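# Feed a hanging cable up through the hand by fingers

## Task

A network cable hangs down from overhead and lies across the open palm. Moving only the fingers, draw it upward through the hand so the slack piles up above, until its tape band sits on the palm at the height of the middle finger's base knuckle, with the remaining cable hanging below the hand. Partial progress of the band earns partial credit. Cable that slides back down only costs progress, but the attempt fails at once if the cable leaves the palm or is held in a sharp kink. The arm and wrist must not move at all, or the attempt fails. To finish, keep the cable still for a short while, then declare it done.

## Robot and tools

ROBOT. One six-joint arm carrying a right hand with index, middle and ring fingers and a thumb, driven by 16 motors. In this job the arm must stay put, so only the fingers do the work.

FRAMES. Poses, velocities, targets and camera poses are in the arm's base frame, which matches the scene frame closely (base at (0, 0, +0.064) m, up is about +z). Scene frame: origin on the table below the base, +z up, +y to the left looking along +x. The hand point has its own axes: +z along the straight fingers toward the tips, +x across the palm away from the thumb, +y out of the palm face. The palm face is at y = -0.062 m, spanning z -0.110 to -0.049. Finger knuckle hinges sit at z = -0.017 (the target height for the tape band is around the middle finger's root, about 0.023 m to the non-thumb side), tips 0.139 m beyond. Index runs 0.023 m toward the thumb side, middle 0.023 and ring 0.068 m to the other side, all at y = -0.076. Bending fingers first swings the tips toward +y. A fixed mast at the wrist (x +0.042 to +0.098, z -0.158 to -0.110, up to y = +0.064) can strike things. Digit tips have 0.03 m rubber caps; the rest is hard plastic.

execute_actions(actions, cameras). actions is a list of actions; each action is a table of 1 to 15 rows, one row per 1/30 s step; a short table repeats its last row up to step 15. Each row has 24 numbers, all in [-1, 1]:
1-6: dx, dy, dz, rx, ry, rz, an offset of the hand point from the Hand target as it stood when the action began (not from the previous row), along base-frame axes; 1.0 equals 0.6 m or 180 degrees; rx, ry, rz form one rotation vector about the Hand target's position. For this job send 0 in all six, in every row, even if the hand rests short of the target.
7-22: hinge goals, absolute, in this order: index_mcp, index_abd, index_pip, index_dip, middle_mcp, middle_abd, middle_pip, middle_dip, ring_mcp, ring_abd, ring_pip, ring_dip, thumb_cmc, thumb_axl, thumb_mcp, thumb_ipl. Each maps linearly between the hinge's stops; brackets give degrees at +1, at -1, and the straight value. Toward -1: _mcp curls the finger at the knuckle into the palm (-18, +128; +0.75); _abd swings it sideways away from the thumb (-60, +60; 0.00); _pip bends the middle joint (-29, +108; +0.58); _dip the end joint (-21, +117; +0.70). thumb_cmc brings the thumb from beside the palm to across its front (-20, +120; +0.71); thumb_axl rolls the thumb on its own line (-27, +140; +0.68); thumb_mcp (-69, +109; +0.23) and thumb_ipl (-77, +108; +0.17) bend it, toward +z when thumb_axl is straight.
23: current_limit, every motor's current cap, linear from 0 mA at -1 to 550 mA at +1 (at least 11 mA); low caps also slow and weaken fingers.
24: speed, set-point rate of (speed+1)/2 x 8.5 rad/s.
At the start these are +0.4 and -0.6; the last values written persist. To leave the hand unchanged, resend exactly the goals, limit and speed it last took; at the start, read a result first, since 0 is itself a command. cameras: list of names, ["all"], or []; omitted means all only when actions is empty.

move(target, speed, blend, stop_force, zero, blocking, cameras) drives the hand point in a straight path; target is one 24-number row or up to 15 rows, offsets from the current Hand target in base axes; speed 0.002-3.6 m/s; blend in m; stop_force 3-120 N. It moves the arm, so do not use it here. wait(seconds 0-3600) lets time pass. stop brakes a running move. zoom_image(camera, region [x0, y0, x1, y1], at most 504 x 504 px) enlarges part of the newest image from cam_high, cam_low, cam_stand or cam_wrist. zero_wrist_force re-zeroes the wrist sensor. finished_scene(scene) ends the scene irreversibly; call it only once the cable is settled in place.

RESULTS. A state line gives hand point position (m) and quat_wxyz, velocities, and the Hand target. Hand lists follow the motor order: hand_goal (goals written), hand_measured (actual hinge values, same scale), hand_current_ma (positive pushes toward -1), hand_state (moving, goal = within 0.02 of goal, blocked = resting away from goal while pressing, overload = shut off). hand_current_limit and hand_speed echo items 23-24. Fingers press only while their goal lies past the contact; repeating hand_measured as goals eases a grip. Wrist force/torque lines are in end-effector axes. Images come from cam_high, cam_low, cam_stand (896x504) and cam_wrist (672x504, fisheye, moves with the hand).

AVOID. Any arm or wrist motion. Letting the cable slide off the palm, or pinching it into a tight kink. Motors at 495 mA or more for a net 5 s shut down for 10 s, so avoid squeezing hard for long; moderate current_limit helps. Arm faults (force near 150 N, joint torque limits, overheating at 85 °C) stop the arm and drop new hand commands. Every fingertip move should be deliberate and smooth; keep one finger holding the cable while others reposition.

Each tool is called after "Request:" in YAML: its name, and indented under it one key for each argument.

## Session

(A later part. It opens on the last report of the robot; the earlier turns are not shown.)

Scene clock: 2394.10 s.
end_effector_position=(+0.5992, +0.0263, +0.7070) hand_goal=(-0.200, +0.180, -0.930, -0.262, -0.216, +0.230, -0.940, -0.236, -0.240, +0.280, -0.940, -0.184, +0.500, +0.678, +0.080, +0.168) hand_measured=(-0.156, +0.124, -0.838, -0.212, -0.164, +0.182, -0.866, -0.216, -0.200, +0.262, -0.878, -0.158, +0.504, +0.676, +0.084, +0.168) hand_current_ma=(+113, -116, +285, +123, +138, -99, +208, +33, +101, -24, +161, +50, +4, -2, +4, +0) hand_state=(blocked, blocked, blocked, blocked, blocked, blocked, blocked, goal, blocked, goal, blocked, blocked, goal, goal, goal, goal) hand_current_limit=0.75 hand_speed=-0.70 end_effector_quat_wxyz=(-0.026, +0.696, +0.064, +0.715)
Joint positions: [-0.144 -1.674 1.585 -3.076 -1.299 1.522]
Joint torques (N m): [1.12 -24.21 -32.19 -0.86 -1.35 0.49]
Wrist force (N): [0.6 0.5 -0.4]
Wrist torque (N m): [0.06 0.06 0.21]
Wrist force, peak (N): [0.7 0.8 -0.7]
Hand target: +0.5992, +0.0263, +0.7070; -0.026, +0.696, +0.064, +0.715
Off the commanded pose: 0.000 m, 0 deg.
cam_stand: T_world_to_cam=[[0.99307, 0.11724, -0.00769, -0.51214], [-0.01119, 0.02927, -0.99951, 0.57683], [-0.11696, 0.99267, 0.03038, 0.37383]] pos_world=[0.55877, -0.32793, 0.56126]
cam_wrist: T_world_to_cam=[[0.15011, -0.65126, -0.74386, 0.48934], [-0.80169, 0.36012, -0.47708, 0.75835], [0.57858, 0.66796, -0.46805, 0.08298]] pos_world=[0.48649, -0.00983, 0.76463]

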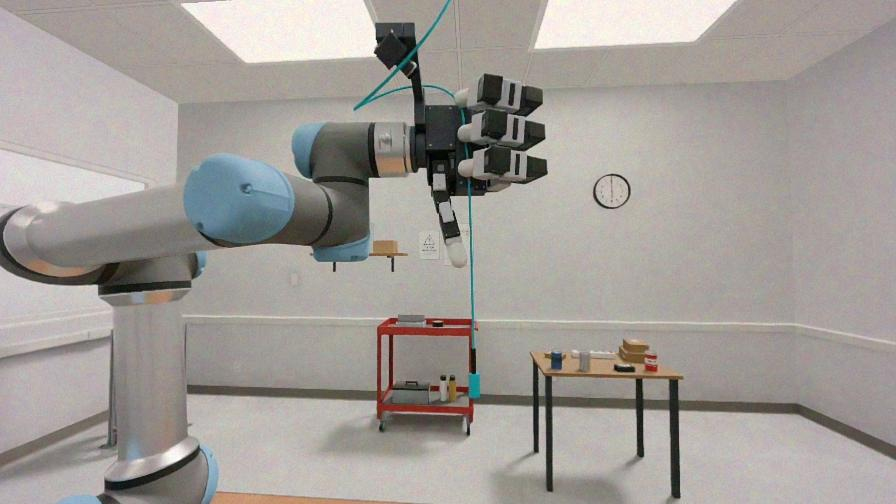

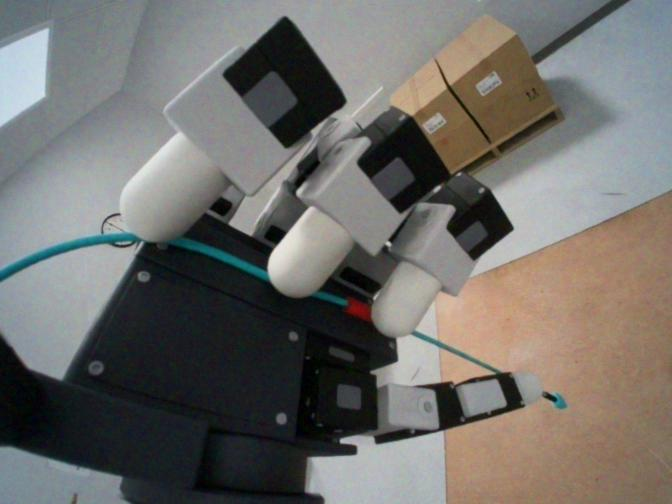

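Request:
execute_actions:
  actions:
    - [[0,0,0,0,0,0,-0.2,0.18,-0.93,-0.262,-0.216,0.23,-0.94,-0.236,-0.05,-0.2,-0.74,0.05,0.5,0.678,0.079,0.168,0.75,-0.4]]
    - [[0,0,0,0,0,0,-0.2,0.18,-0.93,-0.262,-0.216,0.23,-0.94,-0.236,-0.048,-0.55,-0.77,0.038,0.5,0.678,0.079,0.168,0.75,-0.4]]
    - [[0,0,0,0,0,0,-0.2,0.18,-0.93,-0.262,-0.216,0.23,-0.94,-0.236,-0.242,-0.55,-0.94,-0.18,0.5,0.678,0.079,0.168,0.75,-0.6]]
    - [[0,0,0,0,0,0,-0.2,0.18,-0.93,-0.262,-0.216,0.23,-0.94,-0.236,-0.242,-0.55,-0.94,-0.18,0.5,0.678,0.079,0.168,0.75,-0.65]]
    - [[0,0,0,0,0,0,-0.2,0.18,-0.93,-0.262,0.0,0.0,-0.74,-0.02,-0.242,-0.55,-0.94,-0.18,0.5,0.678,0.079,0.168,0.75,-0.4]]
    - [[0,0,0,0,0,0,-0.2,0.18,-0.93,-0.262,0.0,-0.55,-0.77,-0.022,-0.242,-0.55,-0.94,-0.18,0.5,0.678,0.079,0.168,0.75,-0.4]]
  cameras: ["cam_stand", "cam_wrist"]

Request:
zoom_image:
  camera: "cam_stand"
  region: [410, 50, 570, 230]

Request:
zoom_image:
  camera: "cam_wrist"
  region: [120, 180, 480, 420]

Scene clock: 2414.83 s.
end_effector_position=(+0.5992, +0.0263, +0.7070) hand_goal=(-0.200, +0.180, -0.930, -0.262, +0.000, -0.550, -0.770, -0.022, -0.242, -0.550, -0.940, -0.180, +0.500, +0.678, +0.080, +0.168) hand_measured=(-0.156, +0.124, -0.838, -0.212, -0.002, -0.544, -0.768, -0.022, -0.216, -0.548, -0.918, -0.154, +0.504, +0.676, +0.084, +0.168) hand_current_ma=(+113, -116, +285, +123, -1, +5, +1, +0, +52, +2, +39, +49, +4, -2, +4, +0) hand_state=(blocked, blocked, blocked, blocked, goal, goal, goal, goal, blocked, goal, blocked, blocked, goal, goal, goal, goal) hand_current_limit=0.75 hand_speed=-0.40 end_effector_quat_wxyz=(-0.026, +0.696, +0.064, +0.715)
Joint positions: [-0.144 -1.674 1.585 -3.076 -1.299 1.522]
Joint torques (N m): [0.75 -23.79 -31.18 -0.99 -1.47 0.35]
Wrist force (N): [0.4 0.5 -0.5]
Wrist torque (N m): [0.06 0.08 0.19]
Wrist force, peak (N): [0.7 0.7 -0.7]
Hand target: +0.5992, +0.0263, +0.7070; -0.026, +0.696, +0.064, +0.715
Off the commanded pose: 0.000 m, 0 deg.
cam_stand: T_world_to_cam=[[0.99307, 0.11724, -0.00769, -0.51214], [-0.01119, 0.02927, -0.99951, 0.57683], [-0.11696, 0.99267, 0.03038, 0.37383]] pos_world=[0.55877, -0.32793, 0.56126]
cam_wrist: T_world_to_cam=[[0.15011, -0.65126, -0.74386, 0.48934], [-0.80169, 0.36012, -0.47708, 0.75835], [0.57858, 0.66796, -0.46805, 0.08298]] pos_world=[0.48649, -0.00983, 0.76463]

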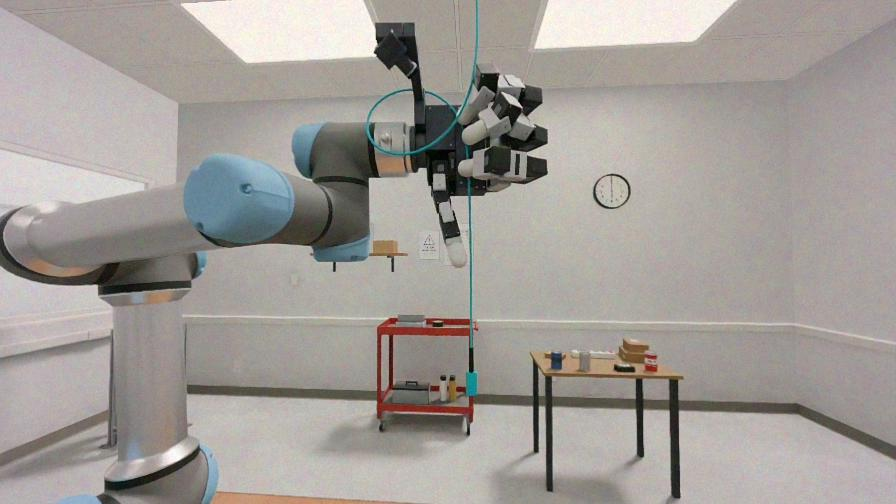

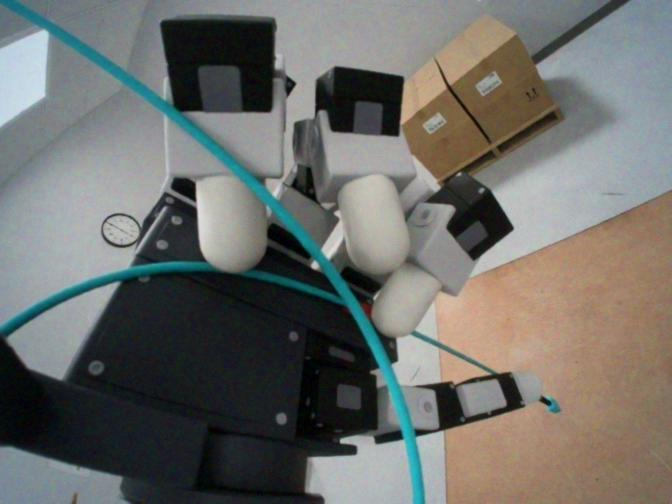

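Scaled by 2.800 from the camera's image (finer frame: 1280x720).

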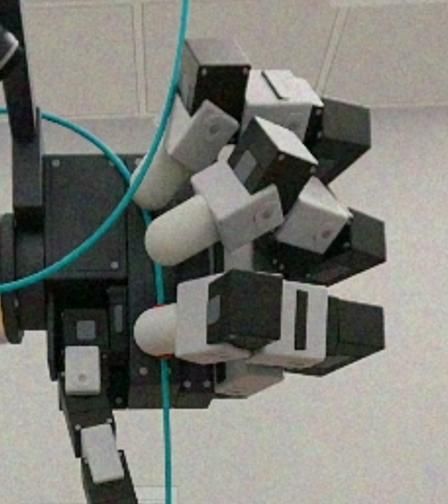

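Scaled by 1.400 from the camera's image (finer frame: 960x720).

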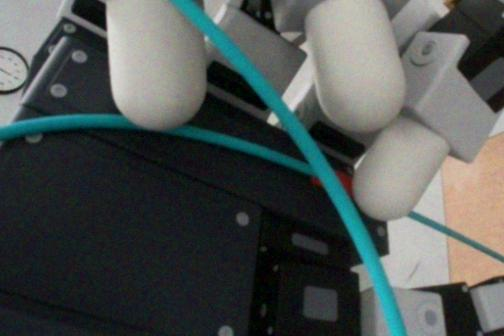

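Request:
execute_actions:
  actions:
    - [[0,0,0,0,0,0,-0.2,0.18,-0.93,-0.262,-0.224,-0.55,-0.94,-0.228,-0.242,-0.55,-0.94,-0.18,0.5,0.678,0.079,0.168,0.75,-0.6]]
    - [[0,0,0,0,0,0,-0.2,0.18,-0.93,-0.262,-0.224,-0.55,-0.94,-0.228,-0.242,-0.55,-0.94,-0.18,0.5,0.678,0.079,0.168,0.75,-0.65]]
  cameras: ["cam_stand", "cam_wrist"]

Request:
zoom_image:
  camera: "cam_stand"
  region: [410, 50, 570, 230]

Request:
zoom_image:
  camera: "cam_wrist"
  region: [120, 180, 480, 420]

Scene clock: 2435.03 s.
end_effector_position=(+0.5992, +0.0263, +0.7070) hand_goal=(-0.200, +0.180, -0.930, -0.262, -0.224, -0.550, -0.940, -0.228, -0.242, -0.550, -0.940, -0.180, +0.500, +0.678, +0.080, +0.168) hand_measured=(-0.156, +0.124, -0.838, -0.212, -0.180, -0.550, -0.906, -0.204, -0.216, -0.548, -0.918, -0.154, +0.504, +0.676, +0.084, +0.168) hand_current_ma=(+113, -116, +285, +123, +110, +0, +72, +46, +52, +1, +39, +49, +4, -2, +4, +0) hand_state=(blocked, blocked, blocked, blocked, blocked, goal, blocked, blocked, blocked, goal, blocked, blocked, goal, goal, goal, goal) hand_current_limit=0.75 hand_speed=-0.65 end_effector_quat_wxyz=(-0.026, +0.696, +0.064, +0.715)
Joint positions: [-0.144 -1.674 1.585 -3.076 -1.299 1.522]
Joint torques (N m): [1.49 -23.8 -31.26 -1.04 -1.73 0.35]
Wrist force (N): [0.2 0.4 -0.5]
Wrist torque (N m): [0.06 0.10 0.18]
Wrist force, peak (N): [0.7 0.7 -0.8]
Hand target: +0.5992, +0.0263, +0.7070; -0.026, +0.696, +0.064, +0.715
Off the commanded pose: 0.000 m, 0 deg.
cam_stand: T_world_to_cam=[[0.99307, 0.11724, -0.00769, -0.51214], [-0.01119, 0.02927, -0.99951, 0.57683], [-0.11696, 0.99267, 0.03038, 0.37383]] pos_world=[0.55877, -0.32793, 0.56126]
cam_wrist: T_world_to_cam=[[0.15011, -0.65126, -0.74386, 0.48934], [-0.80169, 0.36012, -0.47708, 0.75835], [0.57858, 0.66796, -0.46805, 0.08298]] pos_world=[0.48649, -0.00983, 0.76463]

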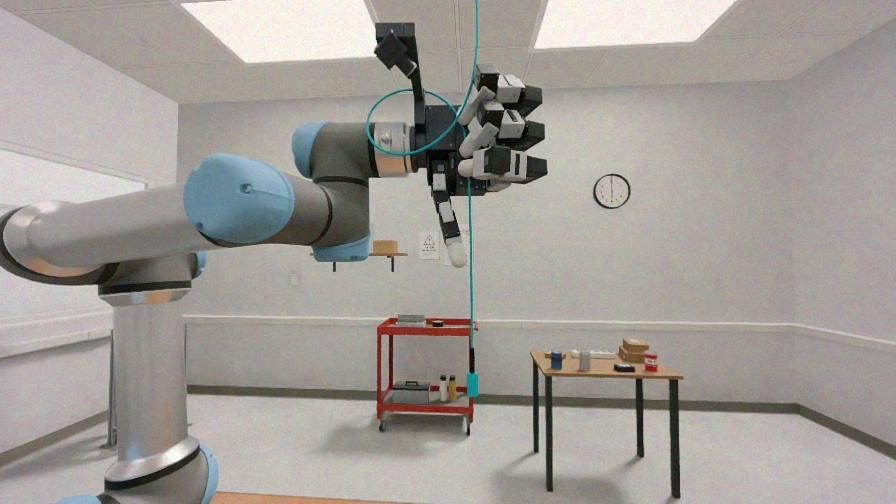

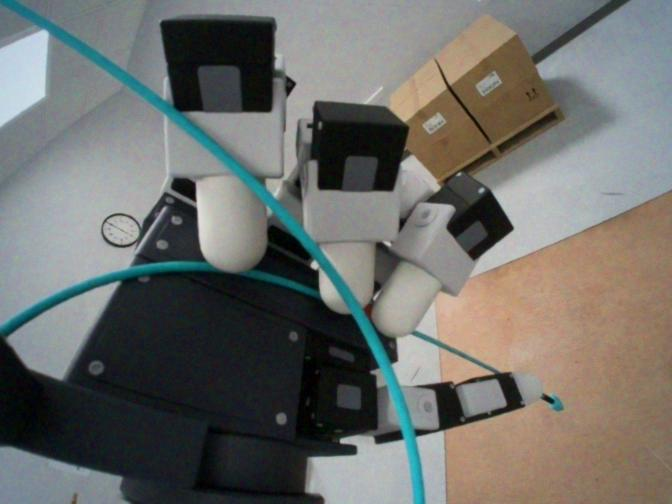

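Scaled by 2.800 from the camera's image (finer frame: 1280x720).

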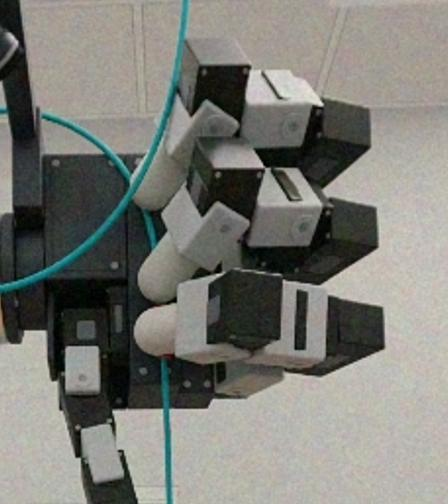

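Scaled by 1.400 from the camera's image (finer frame: 960x720).

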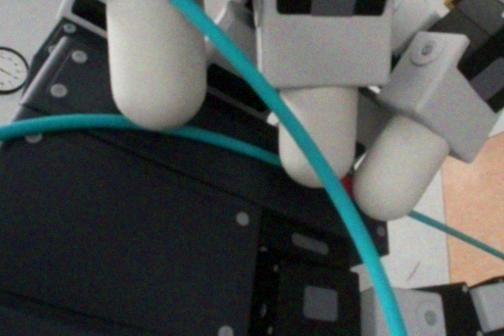

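Request:
execute_actions:
  actions:
    - [[0,0,0,0,0,0,0.02,0.0,-0.74,-0.04,-0.224,-0.55,-0.94,-0.228,-0.242,-0.55,-0.94,-0.18,0.5,0.678,0.079,0.168,0.75,-0.4]]
    - [[0,0,0,0,0,0,0.005,-0.55,-0.77,-0.025,-0.224,-0.55,-0.94,-0.228,-0.242,-0.55,-0.94,-0.18,0.5,0.678,0.079,0.168,0.75,-0.4]]
  cameras: ["cam_stand", "cam_wrist"]

Request:
zoom_image:
  camera: "cam_stand"
  region: [410, 50, 570, 230]

Request:
zoom_image:
  camera: "cam_wrist"
  region: [120, 180, 480, 420]

Scene clock: 2441.93 s.
end_effector_position=(+0.5992, +0.0263, +0.7070) hand_goal=(+0.006, -0.550, -0.770, -0.024, -0.224, -0.550, -0.940, -0.228, -0.242, -0.550, -0.940, -0.180, +0.500, +0.678, +0.080, +0.168) hand_measured=(+0.008, -0.544, -0.768, -0.026, -0.184, -0.550, -0.906, -0.210, -0.216, -0.548, -0.918, -0.154, +0.504, +0.676, +0.084, +0.168) hand_current_ma=(+2, +5, +1, -2, +97, +0, +72, +29, +52, +1, +39, +49, +4, -2, +5, +0) hand_state=(goal, goal, goal, goal, blocked, goal, blocked, goal, blocked, goal, blocked, blocked, goal, goal, goal, goal) hand_current_limit=0.75 hand_speed=-0.40 end_effector_quat_wxyz=(-0.026, +0.696, +0.064, +0.715)
Joint positions: [-0.144 -1.674 1.585 -3.076 -1.299 1.522]
Joint torques (N m): [0.88 -23.63 -31.08 -1.07 -1.75 0.23]
Wrist force (N): [0.4 0.6 -0.5]
Wrist torque (N m): [0.09 0.06 0.21]
Wrist force, peak (N): [0.5 0.7 -0.8]
Hand target: +0.5992, +0.0263, +0.7070; -0.026, +0.696, +0.064, +0.715
Off the commanded pose: 0.000 m, 0 deg.
cam_stand: T_world_to_cam=[[0.99307, 0.11724, -0.00769, -0.51214], [-0.01119, 0.02927, -0.99951, 0.57683], [-0.11696, 0.99267, 0.03038, 0.37383]] pos_world=[0.55877, -0.32793, 0.56126]
cam_wrist: T_world_to_cam=[[0.15011, -0.65126, -0.74386, 0.48934], [-0.80169, 0.36012, -0.47708, 0.75835], [0.57858, 0.66796, -0.46805, 0.08298]] pos_world=[0.48649, -0.00983, 0.76463]

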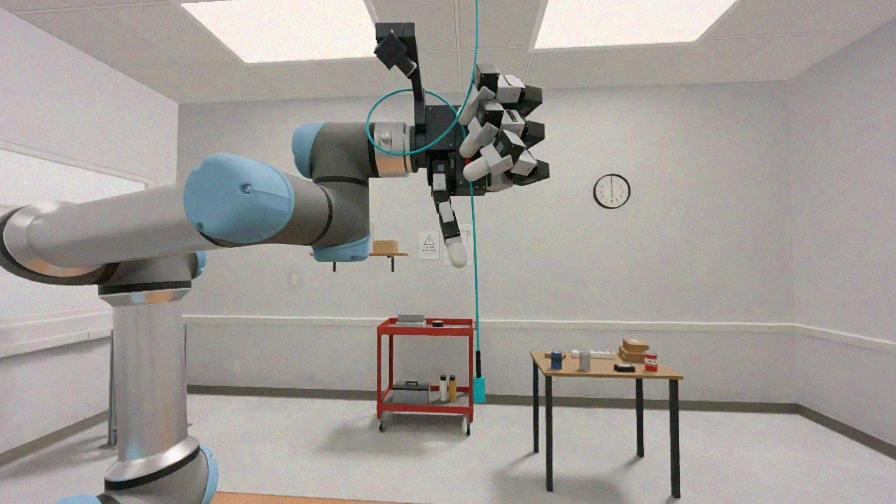

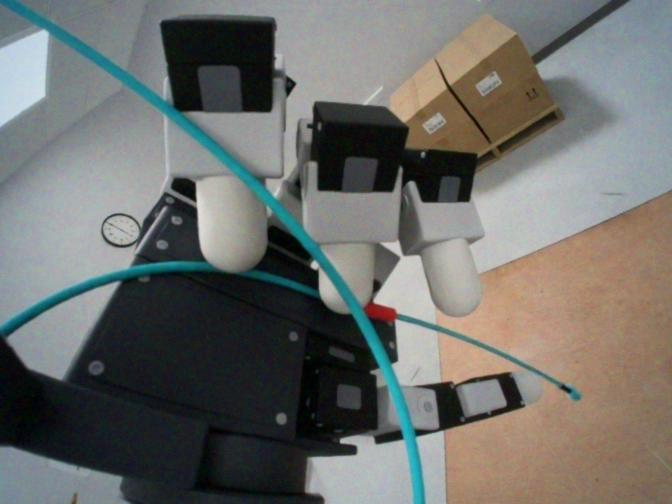

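Scaled by 2.800 from the camera's image (finer frame: 1280x720).

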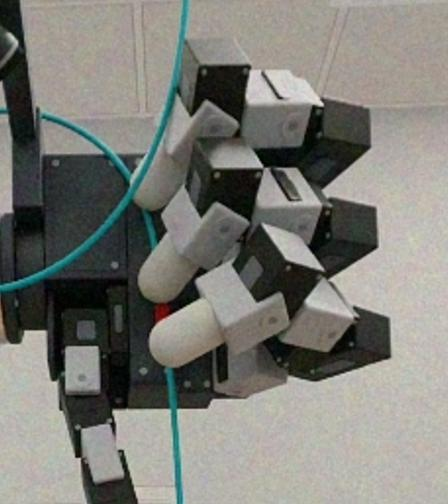

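Scaled by 1.400 from the camera's image (finer frame: 960x720).

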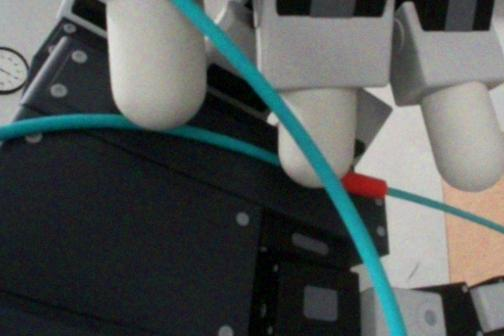

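Request:
execute_actions:
  actions:
    - [[0,0,0,0,0,0,0.05,-0.55,-0.76,-0.085,-0.224,-0.55,-0.94,-0.228,-0.242,-0.55,-0.94,-0.18,0.5,0.678,0.079,0.168,0.75,-0.4]]
    - [[0,0,0,0,0,0,-0.2,-0.55,-0.94,-0.265,-0.224,-0.55,-0.94,-0.228,-0.242,-0.55,-0.94,-0.18,0.5,0.678,0.079,0.168,0.75,-0.6]]
    - [[0,0,0,0,0,0,-0.2,-0.55,-0.94,-0.265,-0.224,-0.55,-0.94,-0.228,-0.242,-0.55,-0.94,-0.18,0.5,0.678,0.079,0.168,0.75,-0.65]]
  cameras: ["cam_stand", "cam_wrist"]

Request:
zoom_image:
  camera: "cam_stand"
  region: [410, 50, 570, 230]

Request:
zoom_image:
  camera: "cam_wrist"
  region: [120, 180, 480, 420]

Scene clock: 2451.33 s.
end_effector_position=(+0.5992, +0.0263, +0.7070) hand_goal=(-0.200, -0.550, -0.940, -0.264, -0.224, -0.550, -0.940, -0.228, -0.242, -0.550, -0.940, -0.180, +0.500, +0.678, +0.080, +0.168) hand_measured=(-0.166, -0.552, -0.914, -0.248, -0.184, -0.558, -0.900, -0.210, -0.216, -0.552, -0.918, -0.156, +0.504, +0.676, +0.084, +0.168) hand_current_ma=(+78, -1, +51, +24, +97, -8, +87, +29, +52, -1, +39, +45, +4, -2, +4, +0) hand_state=(blocked, goal, blocked, goal, blocked, goal, blocked, goal, blocked, goal, blocked, blocked, goal, goal, goal, goal) hand_current_limit=0.75 hand_speed=-0.65 end_effector_quat_wxyz=(-0.026, +0.696, +0.064, +0.715)
Joint positions: [-0.144 -1.674 1.585 -3.076 -1.299 1.522]
Joint torques (N m): [1.09 -23.46 -30.51 -1.23 -1.86 0.26]
Wrist force (N): [0.3 0.6 -0.7]
Wrist torque (N m): [0.11 0.09 0.20]
Wrist force, peak (N): [0.7 0.7 -0.8]
Hand target: +0.5992, +0.0263, +0.7070; -0.026, +0.696, +0.064, +0.715
Off the commanded pose: 0.000 m, 0 deg.
cam_stand: T_world_to_cam=[[0.99307, 0.11724, -0.00769, -0.51214], [-0.01119, 0.02927, -0.99951, 0.57683], [-0.11696, 0.99267, 0.03038, 0.37383]] pos_world=[0.55877, -0.32793, 0.56126]
cam_wrist: T_world_to_cam=[[0.15011, -0.65126, -0.74386, 0.48934], [-0.80169, 0.36012, -0.47708, 0.75835], [0.57858, 0.66796, -0.46805, 0.08298]] pos_world=[0.48649, -0.00983, 0.76463]

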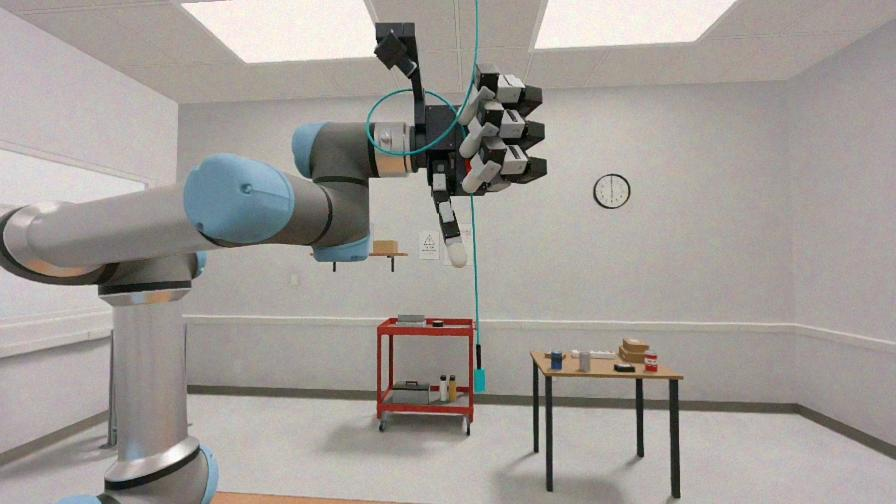

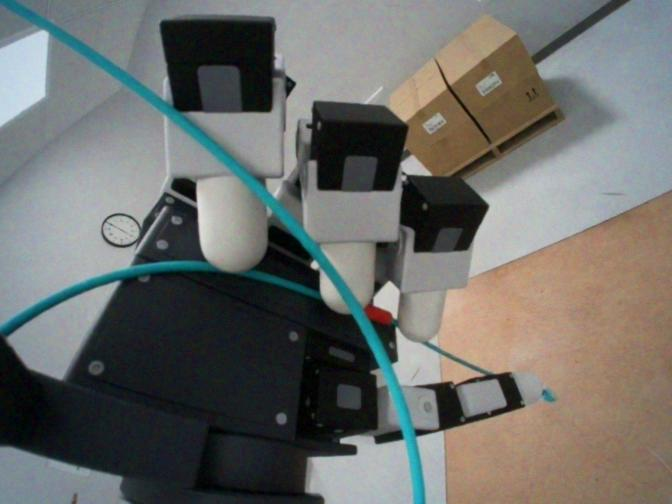

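Scaled by 2.800 from the camera's image (finer frame: 1280x720).

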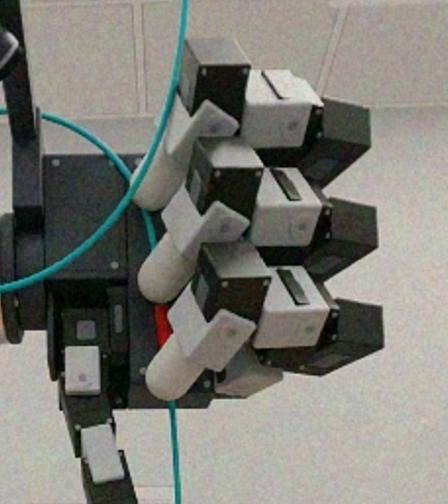

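Scaled by 1.400 from the camera's image (finer frame: 960x720).

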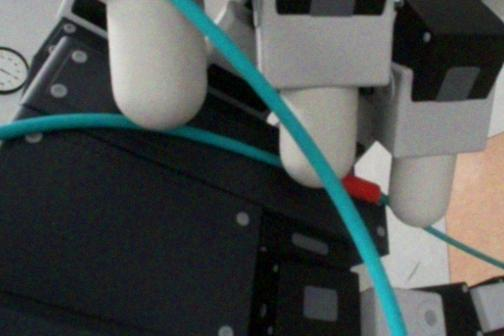

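Request:
execute_actions:
  actions:
    - [[0,0,0,0,0,0,-0.202,0.2,-0.94,-0.268,-0.216,0.25,-0.935,-0.232,-0.24,0.3,-0.94,-0.184,0.5,0.678,0.079,0.168,0.75,-0.7]]
    - [[0,0,0,0,0,0,-0.202,0.2,-0.94,-0.268,-0.216,0.25,-0.935,-0.232,-0.24,0.3,-0.94,-0.184,0.5,0.678,0.079,0.168,0.75,-0.7]]
  cameras: ["cam_stand", "cam_wrist"]

Request:
zoom_image:
  camera: "cam_stand"
  region: [410, 50, 570, 230]

Request:
zoom_image:
  camera: "cam_wrist"
  region: [120, 180, 480, 420]

Scene clock: 2460.20 s.
end_effector_position=(+0.5992, +0.0263, +0.7070) hand_goal=(-0.202, +0.200, -0.940, -0.268, -0.216, +0.250, -0.934, -0.232, -0.240, +0.300, -0.940, -0.184, +0.500, +0.678, +0.080, +0.168) hand_measured=(-0.160, +0.102, -0.862, -0.240, -0.176, +0.248, -0.862, -0.210, -0.214, +0.296, -0.902, -0.168, +0.504, +0.676, +0.084, +0.168) hand_current_ma=(+105, -259, +222, +55, +99, -2, +200, +39, +52, -4, +84, +27, +4, -2, +4, +0) hand_state=(blocked, blocked, blocked, blocked, blocked, goal, blocked, blocked, blocked, goal, blocked, goal, goal, goal, goal, goal) hand_current_limit=0.75 hand_speed=-0.70 end_effector_quat_wxyz=(-0.026, +0.696, +0.064, +0.715)
Joint positions: [-0.144 -1.674 1.585 -3.076 -1.299 1.522]
Joint torques (N m): [0.95 -23.02 -30.54 -1.3 -1.95 0.19]
Wrist force (N): [0.6 0.5 -0.6]
Wrist torque (N m): [0.08 0.07 0.20]
Wrist force, peak (N): [0.5 0.8 -0.7]
Hand target: +0.5992, +0.0263, +0.7070; -0.026, +0.696, +0.064, +0.715
Off the commanded pose: 0.000 m, 0 deg.
cam_stand: T_world_to_cam=[[0.99307, 0.11724, -0.00769, -0.51214], [-0.01119, 0.02927, -0.99951, 0.57683], [-0.11696, 0.99267, 0.03038, 0.37383]] pos_world=[0.55877, -0.32793, 0.56126]
cam_wrist: T_world_to_cam=[[0.15011, -0.65126, -0.74386, 0.48934], [-0.80169, 0.36012, -0.47708, 0.75835], [0.57858, 0.66796, -0.46805, 0.08298]] pos_world=[0.48649, -0.00983, 0.76463]

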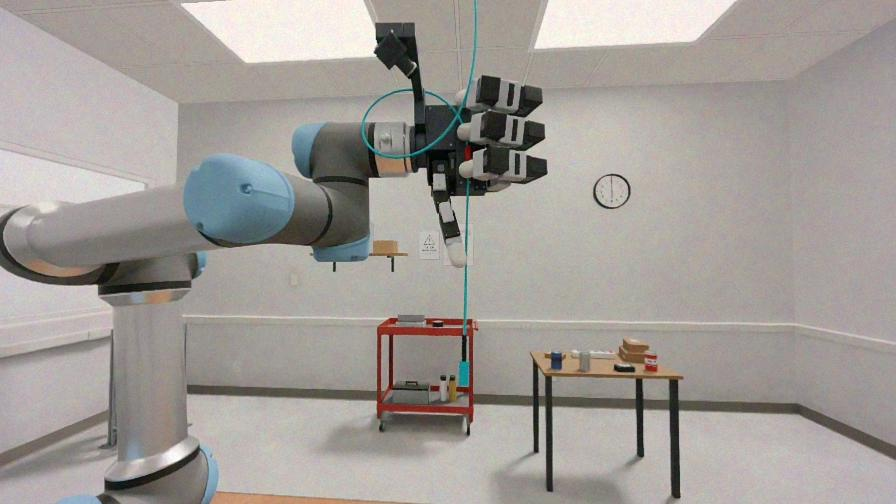

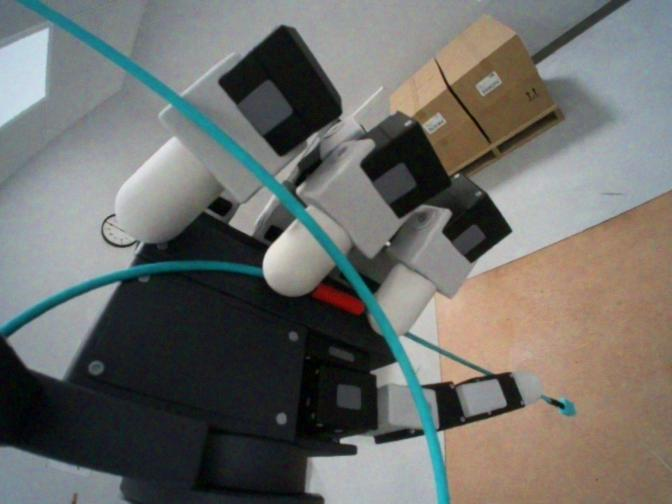

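Scaled by 2.800 from the camera's image (finer frame: 1280x720).

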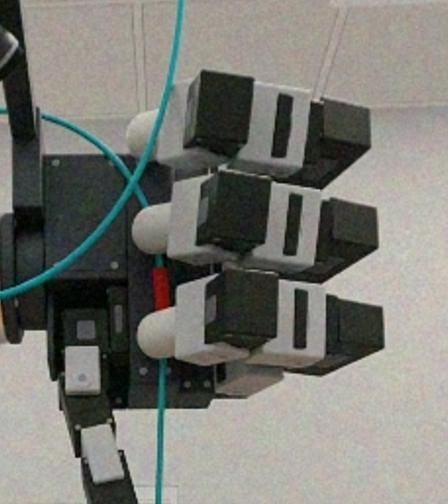

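Scaled by 1.400 from the camera's image (finer frame: 960x720).

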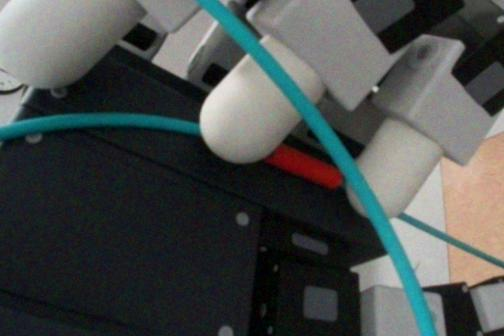

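Request:
execute_actions:
  actions:
    - [[0,0,0,0,0,0,-0.202,0.14,-0.94,-0.268,-0.216,0.25,-0.935,-0.232,-0.08,-0.2,-0.74,0.08,0.5,0.678,0.079,0.168,0.75,-0.4]]
    - [[0,0,0,0,0,0,-0.202,0.14,-0.94,-0.268,-0.216,0.25,-0.935,-0.232,-0.088,-0.55,-0.77,0.095,0.5,0.678,0.079,0.168,0.75,-0.4]]
  cameras: ["cam_stand", "cam_wrist"]

Request:
zoom_image:
  camera: "cam_stand"
  region: [410, 50, 570, 230]

Request:
zoom_image:
  camera: "cam_wrist"
  region: [120, 180, 480, 420]

Scene clock: 2474.63 s.
end_effector_position=(+0.5992, +0.0263, +0.7070) hand_goal=(-0.202, +0.140, -0.940, -0.268, -0.216, +0.250, -0.934, -0.232, -0.088, -0.550, -0.770, +0.096, +0.500, +0.678, +0.080, +0.168) hand_measured=(-0.160, +0.094, -0.862, -0.240, -0.176, +0.248, -0.862, -0.210, -0.086, -0.544, -0.768, +0.094, +0.504, +0.676, +0.084, +0.168) hand_current_ma=(+105, -89, +222, +55, +99, -2, +200, +39, +2, +5, +1, -2, +4, -2, +4, +0) hand_state=(blocked, blocked, blocked, blocked, blocked, goal, blocked, blocked, goal, goal, goal, goal, goal, goal, goal, goal) hand_current_limit=0.75 hand_speed=-0.40 end_effector_quat_wxyz=(-0.026, +0.696, +0.064, +0.715)
Joint positions: [-0.144 -1.674 1.585 -3.076 -1.299 1.522]
Joint torques (N m): [0.96 -22.64 -29.77 -1.57 -1.92 0.06]
Wrist force (N): [0.4 0.5 -0.7]
Wrist torque (N m): [0.09 0.06 0.21]
Wrist force, peak (N): [0.8 0.6 -0.7]
Hand target: +0.5992, +0.0263, +0.7070; -0.026, +0.696, +0.064, +0.715
Off the commanded pose: 0.000 m, 0 deg.
cam_stand: T_world_to_cam=[[0.99307, 0.11724, -0.00769, -0.51214], [-0.01119, 0.02927, -0.99951, 0.57683], [-0.11696, 0.99267, 0.03038, 0.37383]] pos_world=[0.55877, -0.32793, 0.56126]
cam_wrist: T_world_to_cam=[[0.15011, -0.65126, -0.74386, 0.48934], [-0.80169, 0.36012, -0.47708, 0.75835], [0.57858, 0.66796, -0.46805, 0.08298]] pos_world=[0.48649, -0.00983, 0.76463]

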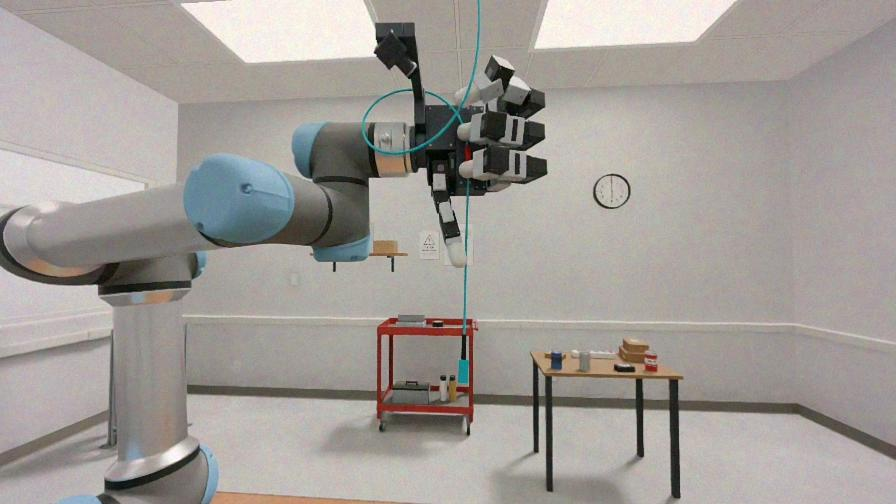

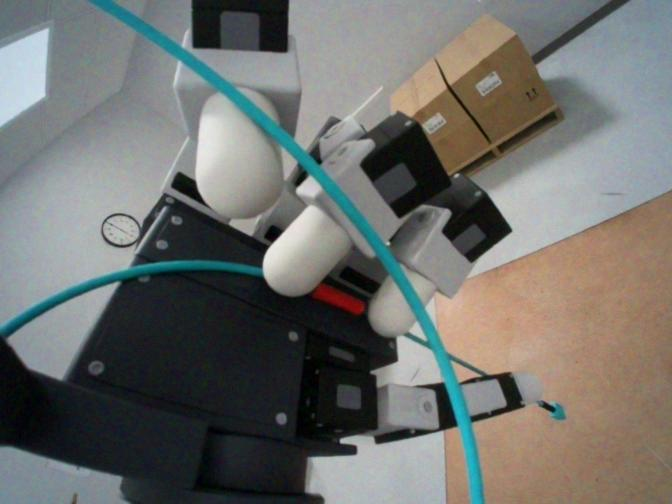

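Scaled by 2.800 from the camera's image (finer frame: 1280x720).

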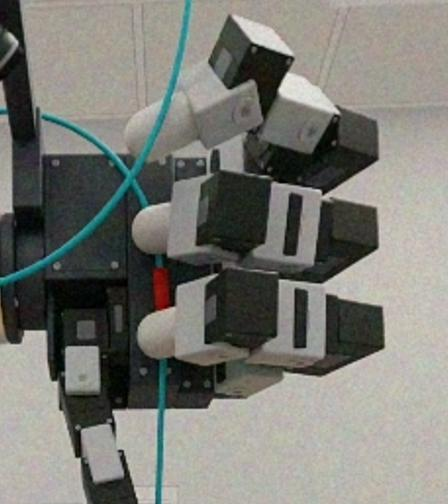

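Scaled by 1.400 from the camera's image (finer frame: 960x720).

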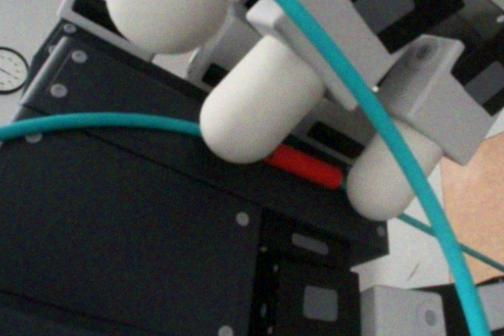

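Request:
execute_actions:
  actions:
    - [[0,0,0,0,0,0,-0.202,0.14,-0.94,-0.268,-0.216,0.25,-0.935,-0.232,-0.267,-0.55,-0.94,-0.122,0.5,0.678,0.079,0.168,0.75,-0.6]]
    - [[0,0,0,0,0,0,-0.202,0.14,-0.94,-0.268,-0.216,0.25,-0.935,-0.232,-0.267,-0.55,-0.94,-0.122,0.5,0.678,0.079,0.168,0.75,-0.65]]
  cameras: ["cam_stand", "cam_wrist"]

Request:
zoom_image:
  camera: "cam_stand"
  region: [410, 50, 570, 230]

Request:
zoom_image:
  camera: "cam_wrist"
  region: [120, 180, 480, 420]

Scene clock: 2484.07 s.
end_effector_position=(+0.5992, +0.0263, +0.7070) hand_goal=(-0.202, +0.140, -0.940, -0.268, -0.216, +0.250, -0.934, -0.232, -0.266, -0.550, -0.940, -0.122, +0.500, +0.678, +0.080, +0.168) hand_measured=(-0.160, +0.094, -0.862, -0.240, -0.176, +0.248, -0.862, -0.210, -0.244, -0.546, -0.912, -0.088, +0.504, +0.676, +0.084, +0.168) hand_current_ma=(+105, -89, +222, +55, +99, -2, +200, +38, +42, +4, +58, +75, +4, -2, +4, +0) hand_state=(blocked, blocked, blocked, blocked, blocked, goal, blocked, blocked, blocked, goal, blocked, blocked, goal, goal, goal, goal) hand_current_limit=0.75 hand_speed=-0.65 end_effector_quat_wxyz=(-0.026, +0.696, +0.064, +0.715)
Joint positions: [-0.144 -1.674 1.585 -3.076 -1.299 1.522]
Joint torques (N m): [1.23 -22.78 -29.2 -1.56 -1.86 0]
Wrist force (N): [0.5 0.6 -0.5]
Wrist torque (N m): [0.08 0.07 0.20]
Wrist force, peak (N): [0.7 0.6 -0.8]
Hand target: +0.5992, +0.0263, +0.7070; -0.026, +0.696, +0.064, +0.715
Off the commanded pose: 0.000 m, 0 deg.
cam_stand: T_world_to_cam=[[0.99307, 0.11724, -0.00769, -0.51214], [-0.01119, 0.02927, -0.99951, 0.57683], [-0.11696, 0.99267, 0.03038, 0.37383]] pos_world=[0.55877, -0.32793, 0.56126]
cam_wrist: T_world_to_cam=[[0.15011, -0.65126, -0.74386, 0.48934], [-0.80169, 0.36012, -0.47708, 0.75835], [0.57858, 0.66796, -0.46805, 0.08298]] pos_world=[0.48649, -0.00983, 0.76463]

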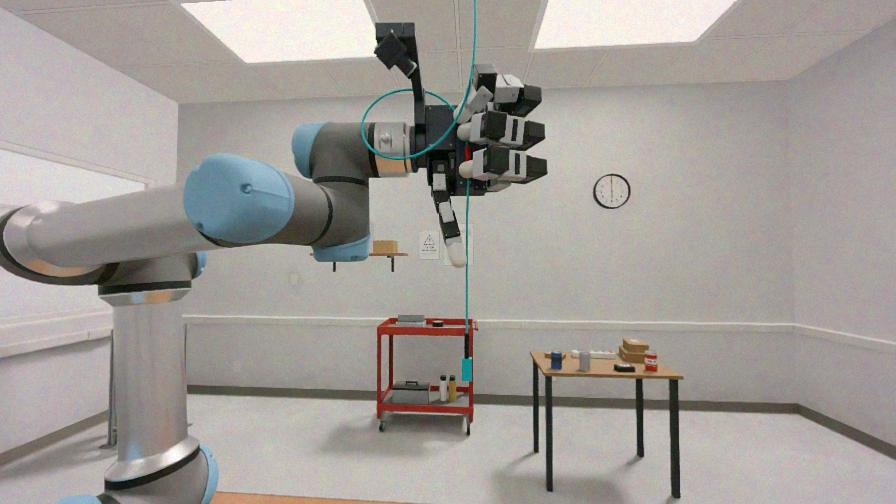

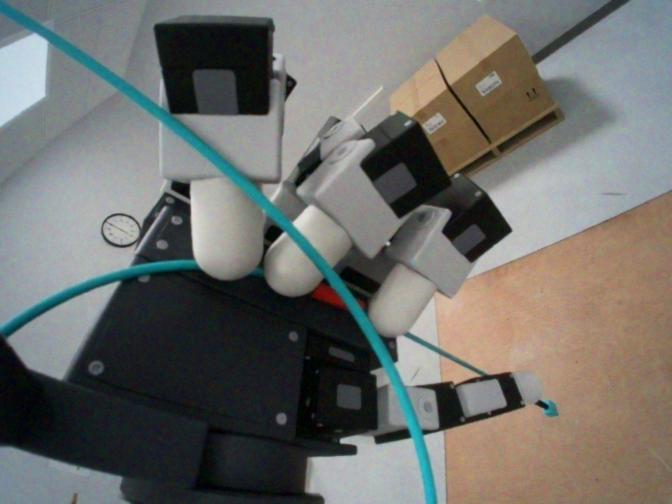

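Scaled by 2.800 from the camera's image (finer frame: 1280x720).

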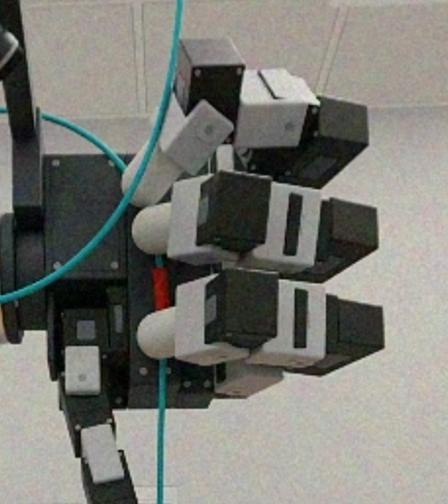

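Scaled by 1.400 from the camera's image (finer frame: 960x720).

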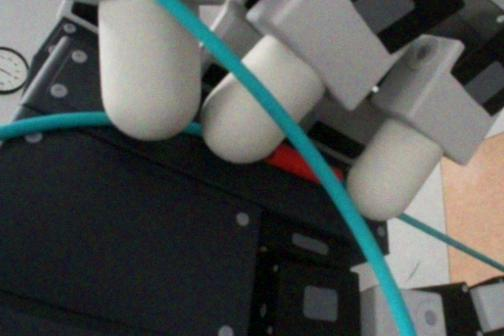

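Request:
execute_actions:
  actions:
    - [[0,0,0,0,0,0,-0.202,0.14,-0.94,-0.268,0.0,0.0,-0.74,-0.015,-0.267,-0.55,-0.94,-0.122,0.5,0.678,0.079,0.168,0.75,-0.4]]
    - [[0,0,0,0,0,0,-0.202,0.14,-0.94,-0.268,-0.01,-0.55,-0.77,-0.008,-0.267,-0.55,-0.94,-0.122,0.5,0.678,0.079,0.168,0.75,-0.4]]
  cameras: ["cam_stand", "cam_wrist"]

Request:
zoom_image:
  camera: "cam_stand"
  region: [410, 50, 570, 230]

Request:
zoom_image:
  camera: "cam_wrist"
  region: [120, 180, 480, 420]

Scene clock: 2489.87 s.
end_effector_position=(+0.5992, +0.0263, +0.7070) hand_goal=(-0.202, +0.140, -0.940, -0.268, -0.010, -0.550, -0.770, -0.008, -0.266, -0.550, -0.940, -0.122, +0.500, +0.678, +0.080, +0.168) hand_measured=(-0.160, +0.094, -0.862, -0.240, -0.008, -0.544, -0.768, -0.010, -0.244, -0.546, -0.910, -0.088, +0.504, +0.676, +0.084, +0.168) hand_current_ma=(+105, -89, +222, +55, +2, +5, +1, -2, +42, +4, +58, +73, +4, -2, +4, +0) hand_state=(blocked, blocked, blocked, blocked, goal, goal, goal, goal, blocked, goal, blocked, blocked, goal, goal, goal, goal) hand_current_limit=0.75 hand_speed=-0.40 end_effector_quat_wxyz=(-0.026, +0.696, +0.064, +0.715)
Joint positions: [-0.144 -1.674 1.585 -3.076 -1.299 1.522]
Joint torques (N m): [1.22 -21.99 -28.99 -1.68 -1.77 -0.04]
Wrist force (N): [0.2 0.7 -0.6]
Wrist torque (N m): [0.11 0.09 0.20]
Wrist force, peak (N): [0.7 0.8 -0.8]
Hand target: +0.5992, +0.0263, +0.7070; -0.026, +0.696, +0.064, +0.715
Off the commanded pose: 0.000 m, 0 deg.
cam_stand: T_world_to_cam=[[0.99307, 0.11724, -0.00769, -0.51214], [-0.01119, 0.02927, -0.99951, 0.57683], [-0.11696, 0.99267, 0.03038, 0.37383]] pos_world=[0.55877, -0.32793, 0.56126]
cam_wrist: T_world_to_cam=[[0.15011, -0.65126, -0.74386, 0.48934], [-0.80169, 0.36012, -0.47708, 0.75835], [0.57858, 0.66796, -0.46805, 0.08298]] pos_world=[0.48649, -0.00983, 0.76463]

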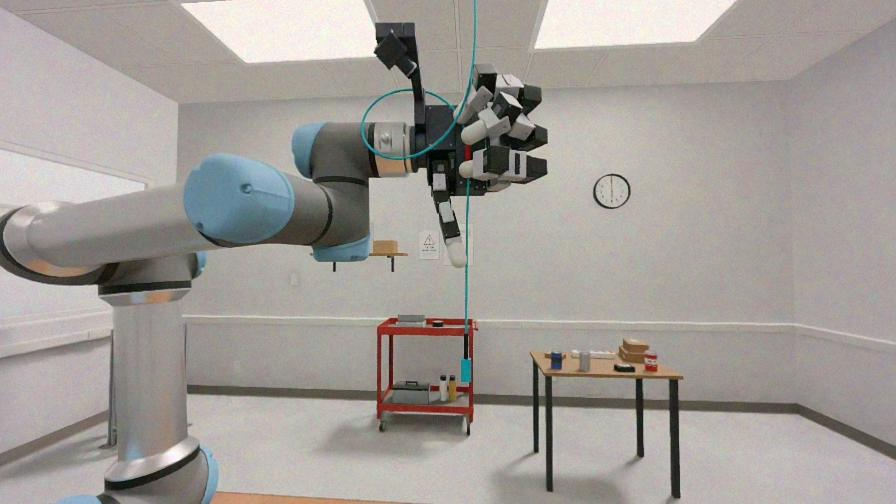

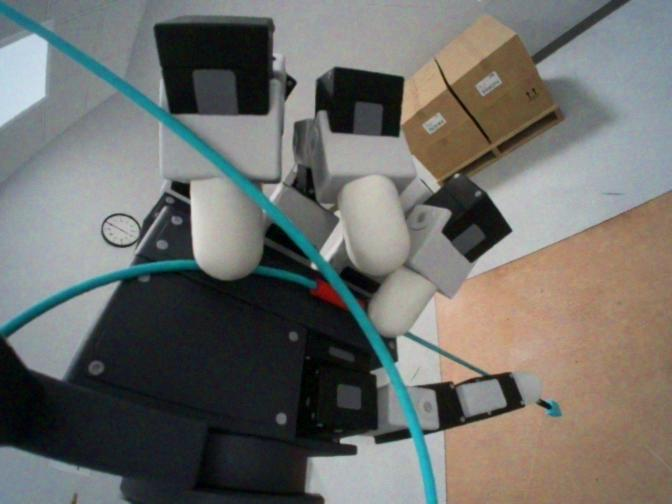

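Scaled by 2.800 from the camera's image (finer frame: 1280x720).

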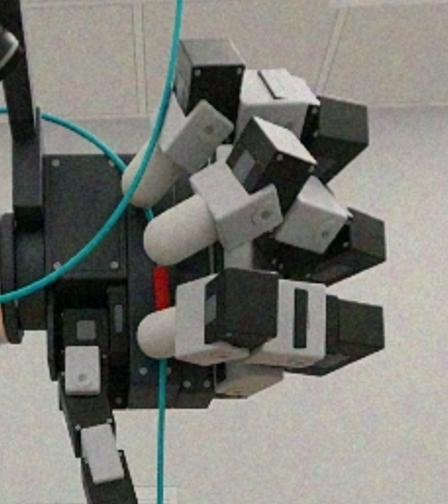

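Scaled by 1.400 from the camera's image (finer frame: 960x720).

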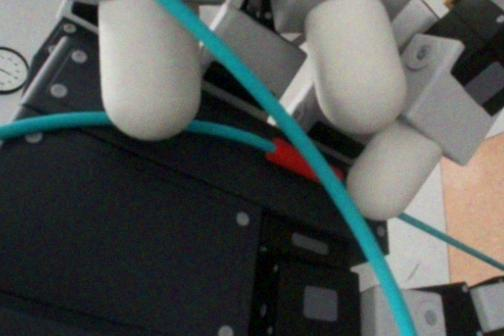

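Request:
execute_actions:
  actions:
    - [[0,0,0,0,0,0,-0.202,0.14,-0.94,-0.268,-0.226,-0.55,-0.94,-0.215,-0.267,-0.55,-0.94,-0.122,0.5,0.678,0.079,0.168,0.75,-0.6]]
    - [[0,0,0,0,0,0,-0.202,0.14,-0.94,-0.268,-0.226,-0.55,-0.94,-0.215,-0.267,-0.55,-0.94,-0.122,0.5,0.678,0.079,0.168,0.75,-0.65]]
    - [[0,0,0,0,0,0,0.02,0.0,-0.74,-0.04,-0.226,-0.55,-0.94,-0.215,-0.267,-0.55,-0.94,-0.122,0.5,0.678,0.079,0.168,0.75,-0.4]]
    - [[0,0,0,0,0,0,0.005,-0.55,-0.77,-0.025,-0.226,-0.55,-0.94,-0.215,-0.267,-0.55,-0.94,-0.122,0.5,0.678,0.079,0.168,0.75,-0.4]]
  cameras: ["cam_stand", "cam_wrist"]

Request:
zoom_image:
  camera: "cam_stand"
  region: [410, 50, 570, 230]

Request:
zoom_image:
  camera: "cam_wrist"
  region: [120, 180, 480, 420]

Scene clock: 2498.47 s.
end_effector_position=(+0.5992, +0.0263, +0.7070) hand_goal=(+0.006, -0.550, -0.770, -0.024, -0.226, -0.550, -0.940, -0.214, -0.266, -0.550, -0.940, -0.122, +0.500, +0.678, +0.080, +0.168) hand_measured=(+0.008, -0.544, -0.768, -0.026, -0.170, -0.550, -0.888, -0.176, -0.244, -0.546, -0.910, -0.088, +0.504, +0.676, +0.084, +0.168) hand_current_ma=(+2, +5, +1, -2, +158, +0, +126, +84, +42, +4, +58, +72, +4, -2, +4, +0) hand_state=(goal, goal, goal, goal, blocked, goal, blocked, blocked, blocked, goal, blocked, blocked, goal, goal, goal, goal) hand_current_limit=0.75 hand_speed=-0.40 end_effector_quat_wxyz=(-0.026, +0.696, +0.064, +0.715)
Joint positions: [-0.144 -1.674 1.585 -3.076 -1.299 1.522]
Joint torques (N m): [1.32 -21.83 -29.13 -1.74 -1.72 0.02]
Wrist force (N): [0.4 0.5 -0.5]
Wrist torque (N m): [0.08 0.08 0.20]
Wrist force, peak (N): [0.8 0.7 -0.7]
Hand target: +0.5992, +0.0263, +0.7070; -0.026, +0.696, +0.064, +0.715
Off the commanded pose: 0.000 m, 0 deg.
cam_stand: T_world_to_cam=[[0.99307, 0.11724, -0.00769, -0.51214], [-0.01119, 0.02927, -0.99951, 0.57683], [-0.11696, 0.99267, 0.03038, 0.37383]] pos_world=[0.55877, -0.32793, 0.56126]
cam_wrist: T_world_to_cam=[[0.15011, -0.65126, -0.74386, 0.48934], [-0.80169, 0.36012, -0.47708, 0.75835], [0.57858, 0.66796, -0.46805, 0.08298]] pos_world=[0.48649, -0.00983, 0.76463]

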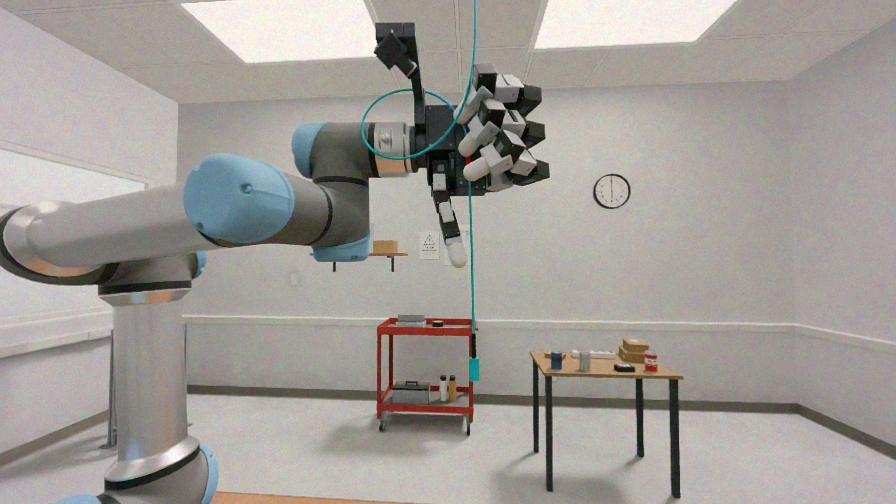

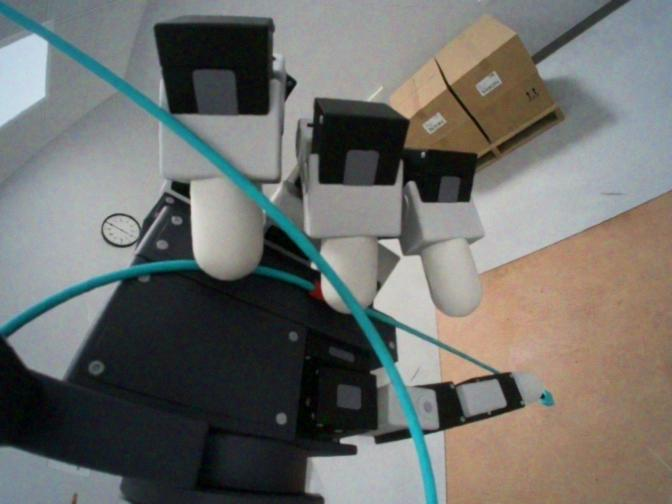

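Scaled by 2.800 from the camera's image (finer frame: 1280x720).

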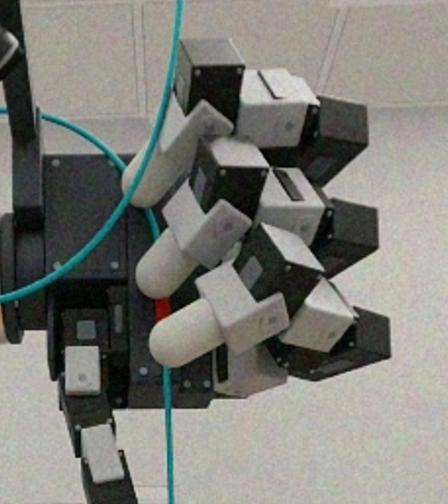

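Scaled by 1.400 from the camera's image (finer frame: 960x720).

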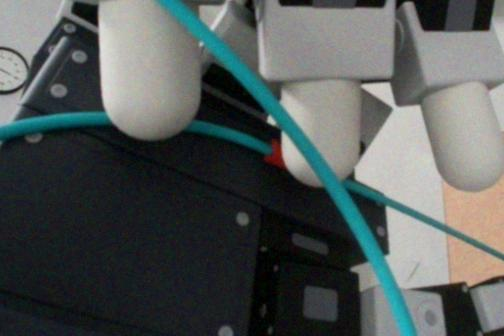

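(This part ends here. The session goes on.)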